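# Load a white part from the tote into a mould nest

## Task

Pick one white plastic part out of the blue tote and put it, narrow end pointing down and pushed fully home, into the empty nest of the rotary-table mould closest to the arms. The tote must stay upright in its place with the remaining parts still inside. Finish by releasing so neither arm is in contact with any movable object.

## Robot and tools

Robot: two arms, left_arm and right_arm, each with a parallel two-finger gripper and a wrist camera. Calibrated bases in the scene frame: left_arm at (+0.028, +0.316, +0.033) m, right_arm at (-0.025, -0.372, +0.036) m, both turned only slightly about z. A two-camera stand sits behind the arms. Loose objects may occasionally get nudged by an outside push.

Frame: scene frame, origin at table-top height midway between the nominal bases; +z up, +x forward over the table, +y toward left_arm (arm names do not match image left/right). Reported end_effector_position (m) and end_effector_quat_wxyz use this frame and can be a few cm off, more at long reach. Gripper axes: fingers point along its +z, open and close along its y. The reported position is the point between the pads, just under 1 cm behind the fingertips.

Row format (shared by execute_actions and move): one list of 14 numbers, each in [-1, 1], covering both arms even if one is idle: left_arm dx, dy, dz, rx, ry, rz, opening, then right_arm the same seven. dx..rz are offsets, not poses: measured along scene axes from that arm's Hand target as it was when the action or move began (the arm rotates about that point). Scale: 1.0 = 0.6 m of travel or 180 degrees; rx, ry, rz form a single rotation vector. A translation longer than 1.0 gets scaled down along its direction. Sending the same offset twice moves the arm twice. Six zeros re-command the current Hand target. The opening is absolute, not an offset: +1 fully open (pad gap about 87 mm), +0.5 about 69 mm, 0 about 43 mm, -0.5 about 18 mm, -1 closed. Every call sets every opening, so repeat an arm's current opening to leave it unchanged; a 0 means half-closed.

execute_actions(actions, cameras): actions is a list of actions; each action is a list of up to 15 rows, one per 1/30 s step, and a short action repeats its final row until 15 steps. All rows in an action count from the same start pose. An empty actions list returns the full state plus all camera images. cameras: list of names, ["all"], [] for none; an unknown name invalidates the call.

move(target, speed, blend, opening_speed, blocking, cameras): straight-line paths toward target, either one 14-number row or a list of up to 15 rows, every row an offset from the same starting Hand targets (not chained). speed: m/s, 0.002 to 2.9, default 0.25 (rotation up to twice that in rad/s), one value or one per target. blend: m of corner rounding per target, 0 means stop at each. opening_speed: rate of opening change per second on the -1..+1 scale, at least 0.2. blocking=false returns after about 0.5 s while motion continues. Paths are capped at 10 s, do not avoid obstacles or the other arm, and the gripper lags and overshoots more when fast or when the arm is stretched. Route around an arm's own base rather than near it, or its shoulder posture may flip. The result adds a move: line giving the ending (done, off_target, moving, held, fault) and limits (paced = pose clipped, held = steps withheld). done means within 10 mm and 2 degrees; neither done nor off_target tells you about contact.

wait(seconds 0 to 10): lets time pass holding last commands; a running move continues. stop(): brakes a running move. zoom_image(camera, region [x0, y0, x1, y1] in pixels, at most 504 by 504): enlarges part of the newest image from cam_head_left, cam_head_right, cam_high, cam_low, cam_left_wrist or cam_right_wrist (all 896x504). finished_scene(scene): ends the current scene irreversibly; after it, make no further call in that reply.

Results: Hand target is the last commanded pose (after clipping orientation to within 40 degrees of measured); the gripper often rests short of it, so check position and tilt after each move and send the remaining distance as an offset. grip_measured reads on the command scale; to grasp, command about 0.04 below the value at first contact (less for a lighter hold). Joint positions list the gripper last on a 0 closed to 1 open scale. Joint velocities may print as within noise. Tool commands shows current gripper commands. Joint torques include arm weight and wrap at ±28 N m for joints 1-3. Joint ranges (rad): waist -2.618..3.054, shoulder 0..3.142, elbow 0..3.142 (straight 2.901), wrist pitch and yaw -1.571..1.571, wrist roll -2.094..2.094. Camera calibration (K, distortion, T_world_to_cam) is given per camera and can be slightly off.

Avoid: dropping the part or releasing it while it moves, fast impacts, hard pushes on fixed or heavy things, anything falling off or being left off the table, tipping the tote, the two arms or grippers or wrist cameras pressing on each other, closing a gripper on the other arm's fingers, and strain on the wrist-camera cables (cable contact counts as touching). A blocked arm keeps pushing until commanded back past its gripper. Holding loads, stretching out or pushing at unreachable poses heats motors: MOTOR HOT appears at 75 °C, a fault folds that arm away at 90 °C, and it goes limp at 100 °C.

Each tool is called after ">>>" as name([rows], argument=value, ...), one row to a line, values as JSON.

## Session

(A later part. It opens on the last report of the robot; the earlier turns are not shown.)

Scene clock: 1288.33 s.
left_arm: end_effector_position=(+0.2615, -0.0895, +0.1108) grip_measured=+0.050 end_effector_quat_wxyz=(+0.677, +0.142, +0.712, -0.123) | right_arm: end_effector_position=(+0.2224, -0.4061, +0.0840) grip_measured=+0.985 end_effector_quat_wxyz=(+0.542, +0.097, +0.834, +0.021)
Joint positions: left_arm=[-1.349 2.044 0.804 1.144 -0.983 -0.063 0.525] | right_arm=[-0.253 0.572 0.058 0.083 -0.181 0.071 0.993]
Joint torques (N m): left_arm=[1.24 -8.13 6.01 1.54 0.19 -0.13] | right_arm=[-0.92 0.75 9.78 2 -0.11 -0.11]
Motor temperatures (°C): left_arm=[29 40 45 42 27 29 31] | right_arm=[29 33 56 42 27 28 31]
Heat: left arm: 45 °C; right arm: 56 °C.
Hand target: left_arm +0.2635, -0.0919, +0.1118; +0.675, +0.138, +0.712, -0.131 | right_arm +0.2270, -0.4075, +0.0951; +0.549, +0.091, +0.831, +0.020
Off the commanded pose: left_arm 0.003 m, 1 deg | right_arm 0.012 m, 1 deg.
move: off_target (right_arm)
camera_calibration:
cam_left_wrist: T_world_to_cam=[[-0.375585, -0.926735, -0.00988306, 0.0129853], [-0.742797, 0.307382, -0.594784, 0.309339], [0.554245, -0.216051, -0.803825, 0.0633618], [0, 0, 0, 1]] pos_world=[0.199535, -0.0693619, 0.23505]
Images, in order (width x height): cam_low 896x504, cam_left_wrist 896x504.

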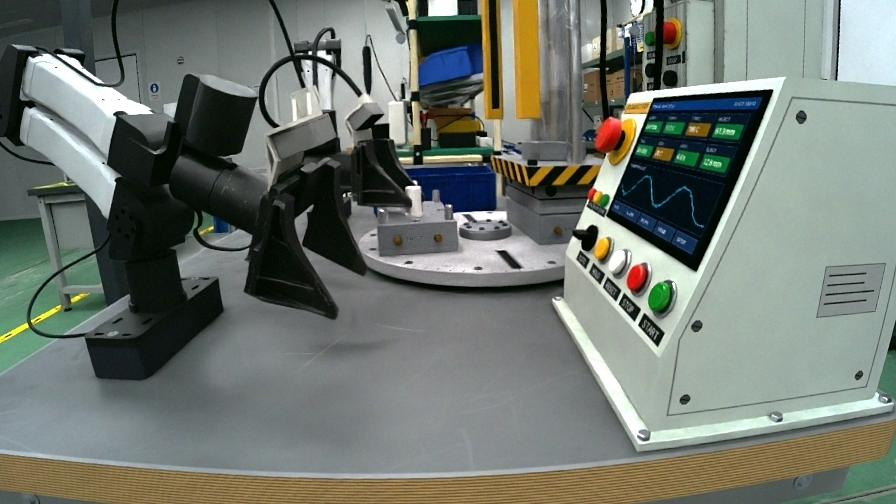

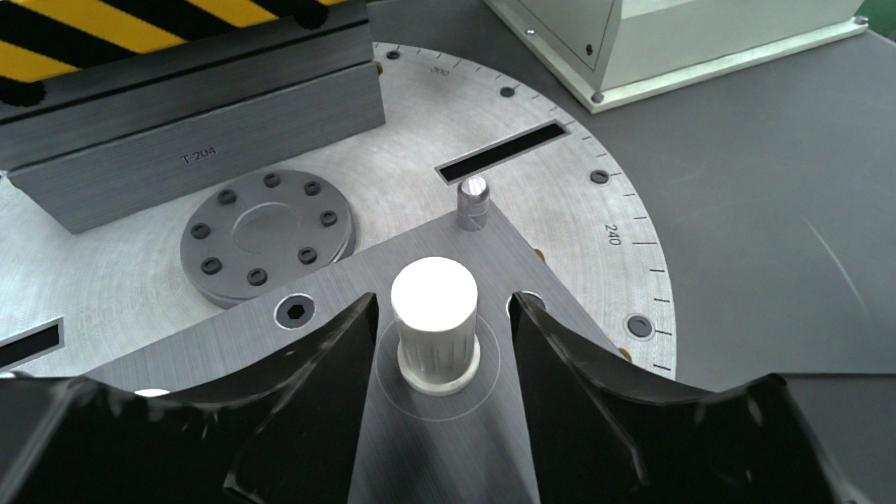

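>>> move(target=[-0.003,0.004,0.0333,0,0,0,0.05,0,0,0,0,0,0,1], speed=0.05, cameras=["cam_left_wrist","cam_low"])

>>> zoom_image(camera="cam_low", region=[385, 170, 445, 225])

Scene clock: 1358.27 s.
left_arm: end_effector_position=(+0.2609, -0.0866, +0.1176) grip_measured=+0.050 end_effector_quat_wxyz=(+0.673, +0.151, +0.715, -0.114) | right_arm: end_effector_position=(+0.2224, -0.4061, +0.0840) grip_measured=+0.985 end_effector_quat_wxyz=(+0.542, +0.097, +0.834, +0.021)
Joint positions: left_arm=[-1.349 1.999 0.804 1.071 -0.983 -0.063 0.525] | right_arm=[-0.253 0.572 0.058 0.083 -0.181 0.071 0.993]
Joint torques (N m): left_arm=[1.01 -10.44 6.13 1.54 0.14 -0.13] | right_arm=[-0.87 0.68 9.74 2.01 -0.11 -0.11]
Motor temperatures (°C): left_arm=[29 44 44 39 27 29 30] | right_arm=[29 33 56 42 27 28 31]
Heat: left arm: 44 °C; right arm: 56 °C.
Hand target: left_arm +0.2617, -0.0895, +0.1317; +0.675, +0.138, +0.712, -0.131 | right_arm +0.2270, -0.4075, +0.0951; +0.549, +0.091, +0.831, +0.020
Off the commanded pose: left_arm 0.015 m, 3 deg | right_arm 0.012 m, 1 deg.
move: off_target (left_arm, right_arm)
camera_calibration:
cam_left_wrist: T_world_to_cam=[[-0.375728, -0.926133, -0.0332463, 0.0183207], [-0.746253, 0.323633, -0.581694, 0.31284], [0.549486, -0.193749, -0.812728, 0.0739409], [0, 0, 0, 1]] pos_world=[0.199712, -0.069952, 0.24268]
Images, in order (width x height): cam_low 896x504, cam_left_wrist 896x504.

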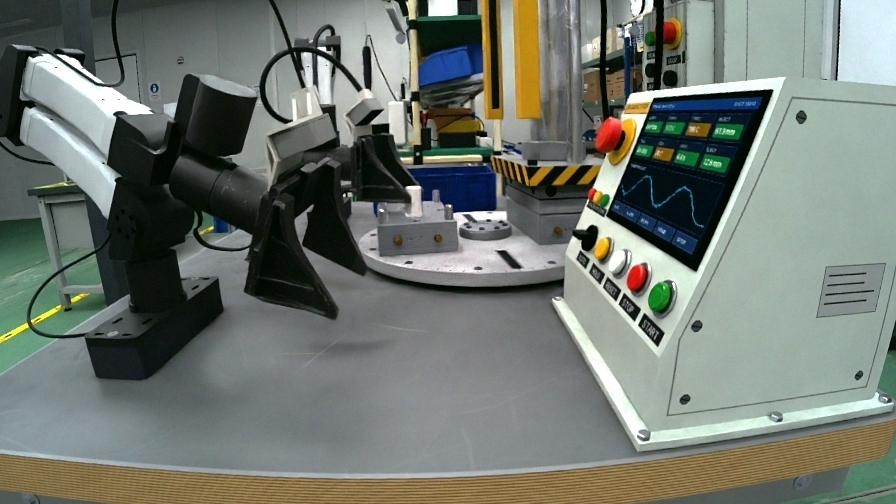

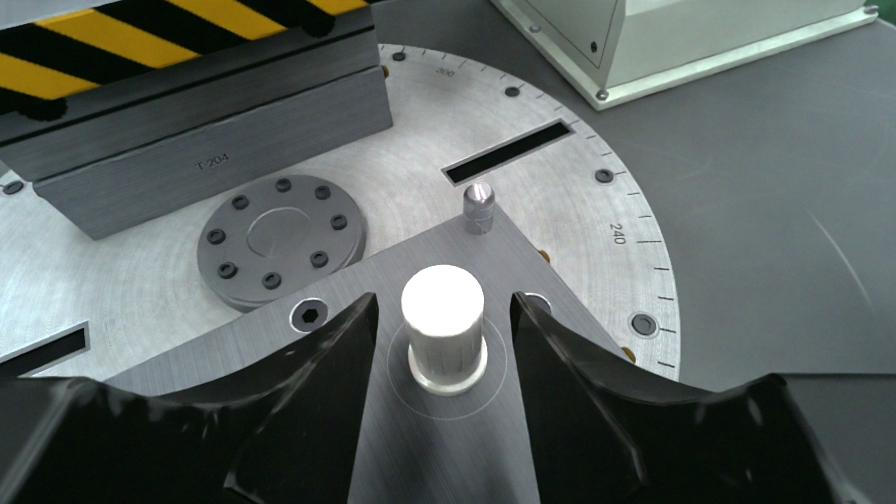

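Scaled by 8.400 from the camera's 896x504 image, which has a finer 1280x720 frame.

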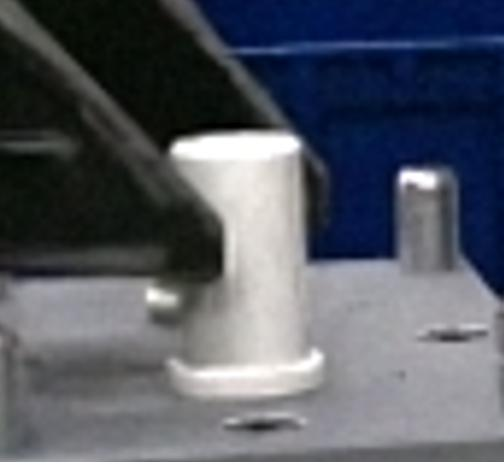

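>>> move(target=[0,0.0,0.06,0,0,0,0.05,0,0,0,0,0,0,1], speed=0.06, cameras=["cam_left_wrist","cam_low"])

>>> zoom_image(camera="cam_low", region=[385, 150, 445, 225])

Scene clock: 1363.13 s.
left_arm: end_effector_position=(+0.2602, -0.0834, +0.1483) grip_measured=+0.050 end_effector_quat_wxyz=(+0.671, +0.156, +0.717, -0.109) | right_arm: end_effector_position=(+0.2224, -0.4061, +0.0840) grip_measured=+0.985 end_effector_quat_wxyz=(+0.542, +0.097, +0.834, +0.021)
Joint positions: left_arm=[-1.349 1.881 0.823 0.918 -0.983 -0.063 0.525] | right_arm=[-0.253 0.572 0.058 0.083 -0.181 0.071 0.993]
Joint torques (N m): left_arm=[0.98 -10.03 8.51 1.51 0.13 -0.13] | right_arm=[-0.87 0.73 9.83 2 -0.11 -0.13]
Motor temperatures (°C): left_arm=[29 45 44 39 27 29 30] | right_arm=[29 33 57 42 27 28 31]
Heat: left arm: 45 °C; right arm: 57 °C.
Hand target: left_arm +0.2617, -0.0895, +0.1678; +0.675, +0.138, +0.712, -0.131 | right_arm +0.2270, -0.4075, +0.0951; +0.549, +0.091, +0.831, +0.020
Off the commanded pose: left_arm 0.020 m, 3 deg | right_arm 0.012 m, 1 deg.
move: off_target (left_arm, right_arm)
camera_calibration:
cam_left_wrist: T_world_to_cam=[[-0.375896, -0.925524, -0.0458955, 0.0240381], [-0.748057, 0.332305, -0.574443, 0.329262], [0.546912, -0.181598, -0.817257, 0.102291], [0, 0, 0, 1]] pos_world=[0.199399, -0.0685918, 0.273843]
Images, in order (width x height): cam_low 896x504, cam_left_wrist 896x504.

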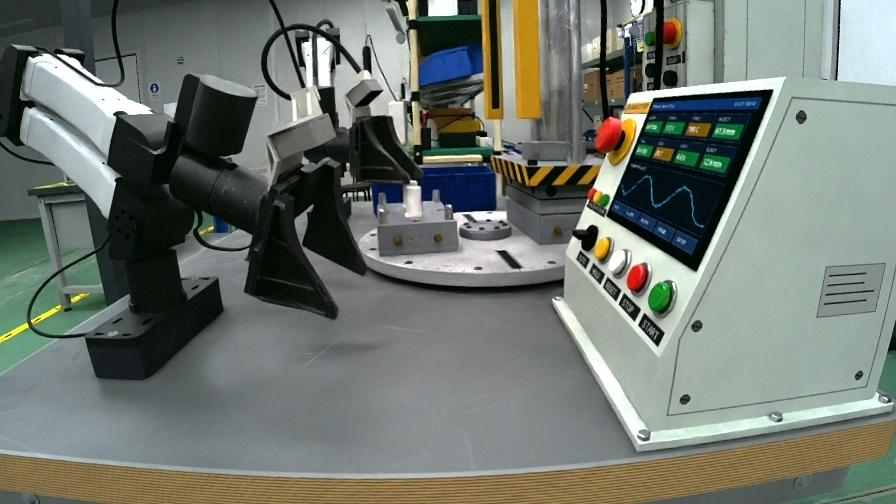

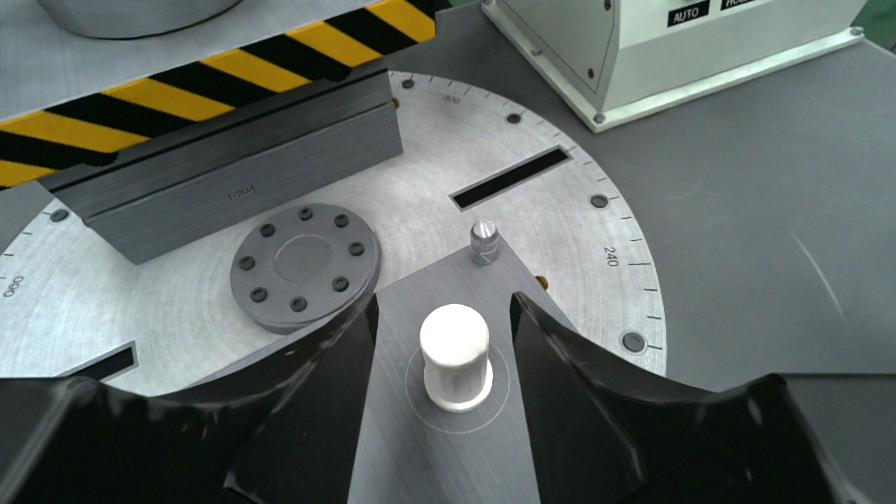

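Scaled by 6.720 from the camera's 896x504 image, which has a finer 1280x720 frame.

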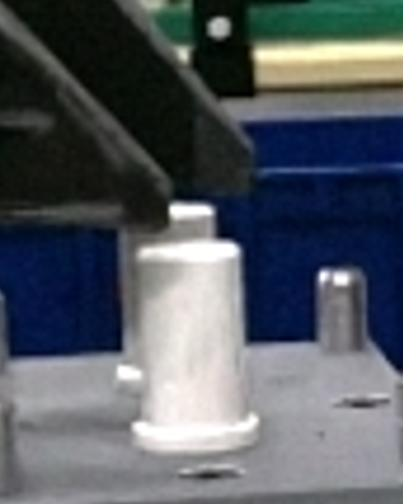

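>>> move([
  [0,0,0.0833,0,0,0,0.05,0,0,0,0,0,0,1],
  [-0.15,0.05,0.12,0,0,0,0.05,0,0,0,0,0,0,1],
], speed=0.15, blend=[0.02,0], cameras=["all"])

>>> zoom_image(camera="cam_low", region=[370, 160, 470, 260])

Scene clock: 1371.10 s.
left_arm: end_effector_position=(+0.1726, -0.0647, +0.2328) grip_measured=+0.050 end_effector_quat_wxyz=(+0.675, +0.152, +0.712, -0.123) | right_arm: end_effector_position=(+0.2224, -0.4061, +0.0840) grip_measured=+0.985 end_effector_quat_wxyz=(+0.542, +0.097, +0.834, +0.021)
Joint positions: left_arm=[-1.606 1.563 0.86 0.53 -1.223 -0.133 0.525] | right_arm=[-0.253 0.572 0.058 0.083 -0.181 0.071 0.993]
Joint torques (N m): left_arm=[0.34 -8.12 6.89 1.38 -0.14 -0.16] | right_arm=[-0.9 0.69 9.83 2.03 -0.1 -0.13]
Motor temperatures (°C): left_arm=[29 45 44 39 27 29 30] | right_arm=[29 33 57 42 27 28 31]
Heat: left arm: 45 °C; right arm: 57 °C.
Hand target: left_arm +0.1716, -0.0596, +0.2397; +0.675, +0.138, +0.712, -0.131 | right_arm +0.2270, -0.4075, +0.0951; +0.549, +0.091, +0.831, +0.020
Off the commanded pose: left_arm 0.009 m, 2 deg | right_arm 0.012 m, 1 deg.
move: off_target (right_arm)
camera_calibration:
cam_left_wrist: T_world_to_cam=[[-0.389702, -0.920665, -0.0225675, 0.0095581], [-0.738185, 0.326926, -0.590087, 0.307686], [0.55065, -0.213299, -0.807025, 0.217647], [0, 0, 0, 1]] pos_world=[0.111007, -0.0453667, 0.357424]
cam_right_wrist: T_world_to_cam=[[-0.149873, -0.980403, -0.127858, -0.358032], [-0.940877, 0.18116, -0.286237, 0.33231], [0.30379, 0.0773997, -0.94959, 0.188886], [0, 0, 0, 1]] pos_world=[0.201622, -0.425837, 0.228706]

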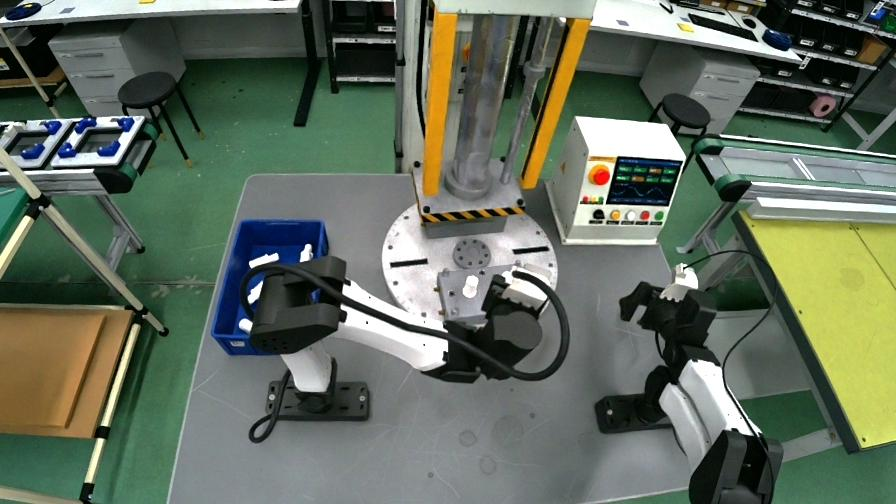

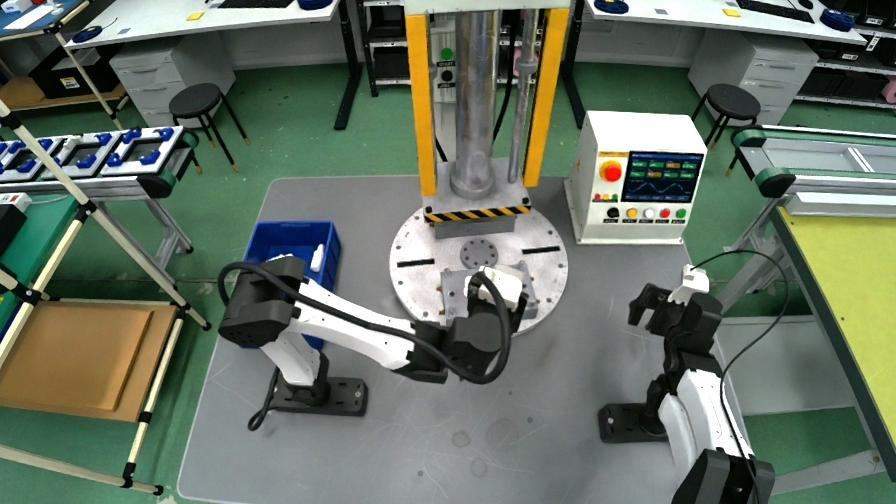

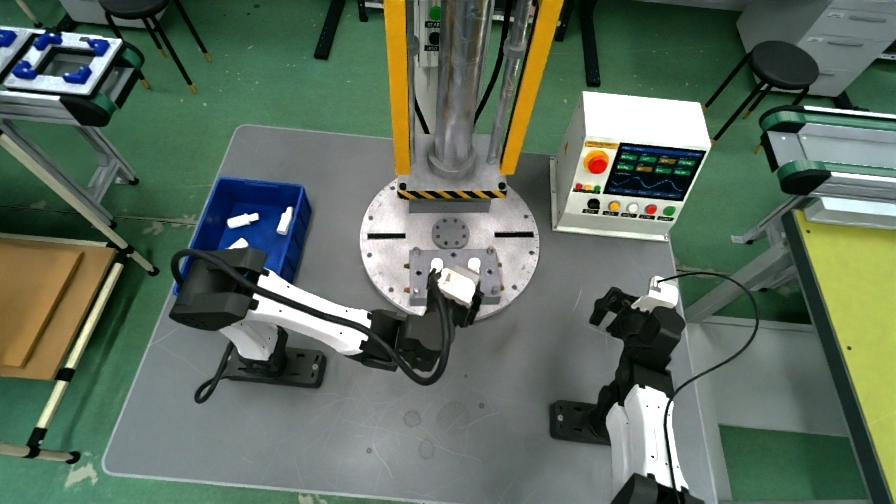

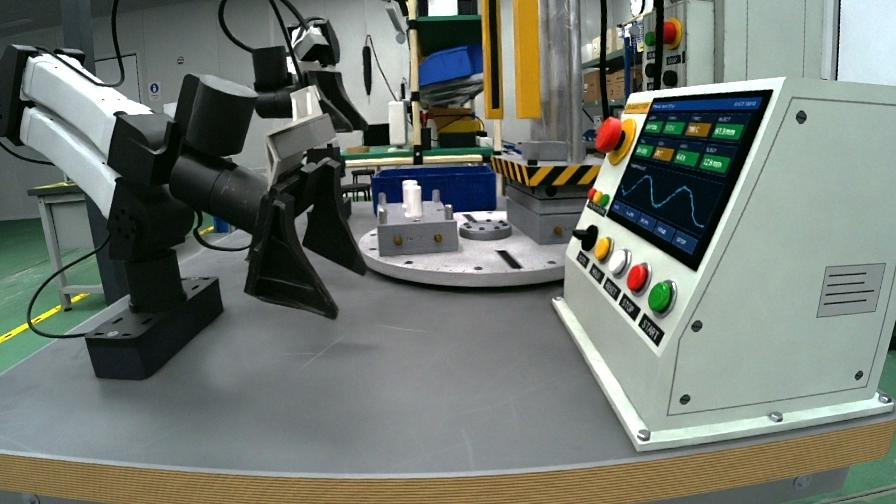

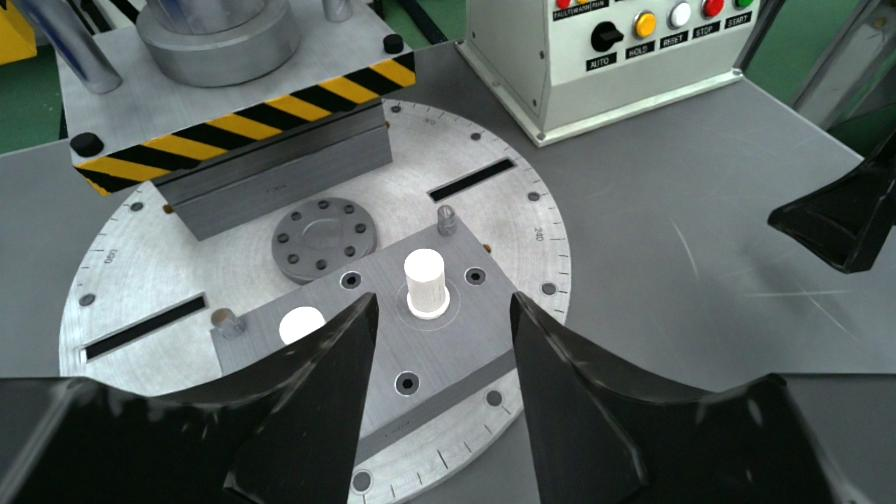

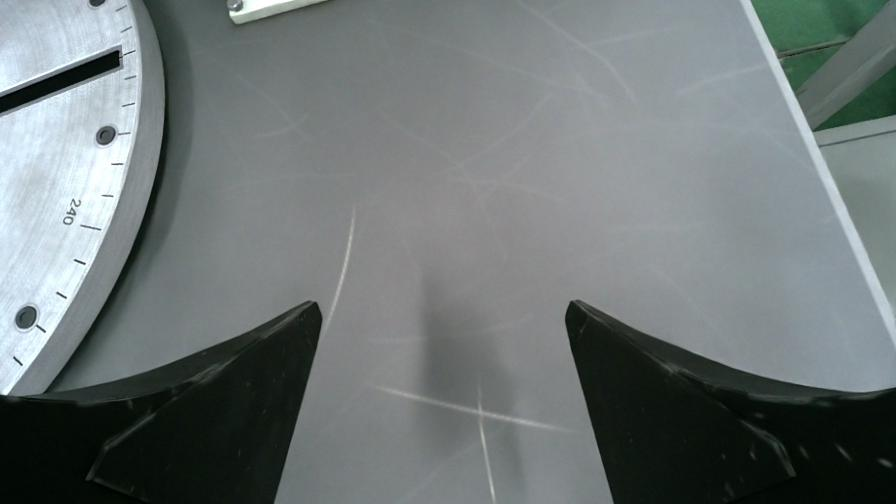

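Scaled by 5.040 from the camera's 896x504 image, which has a finer 1280x720 frame.

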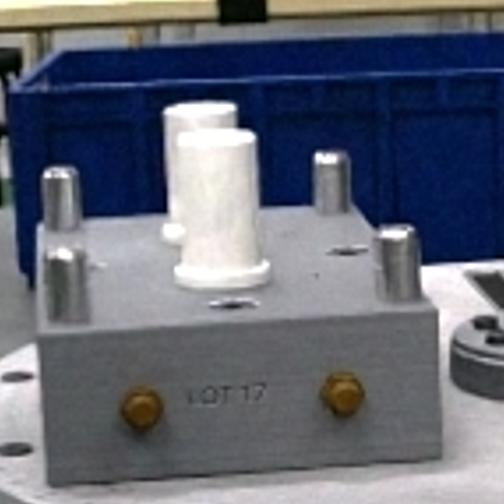

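>>> finished_scene(scene=1)

The scene is finished: the task was done.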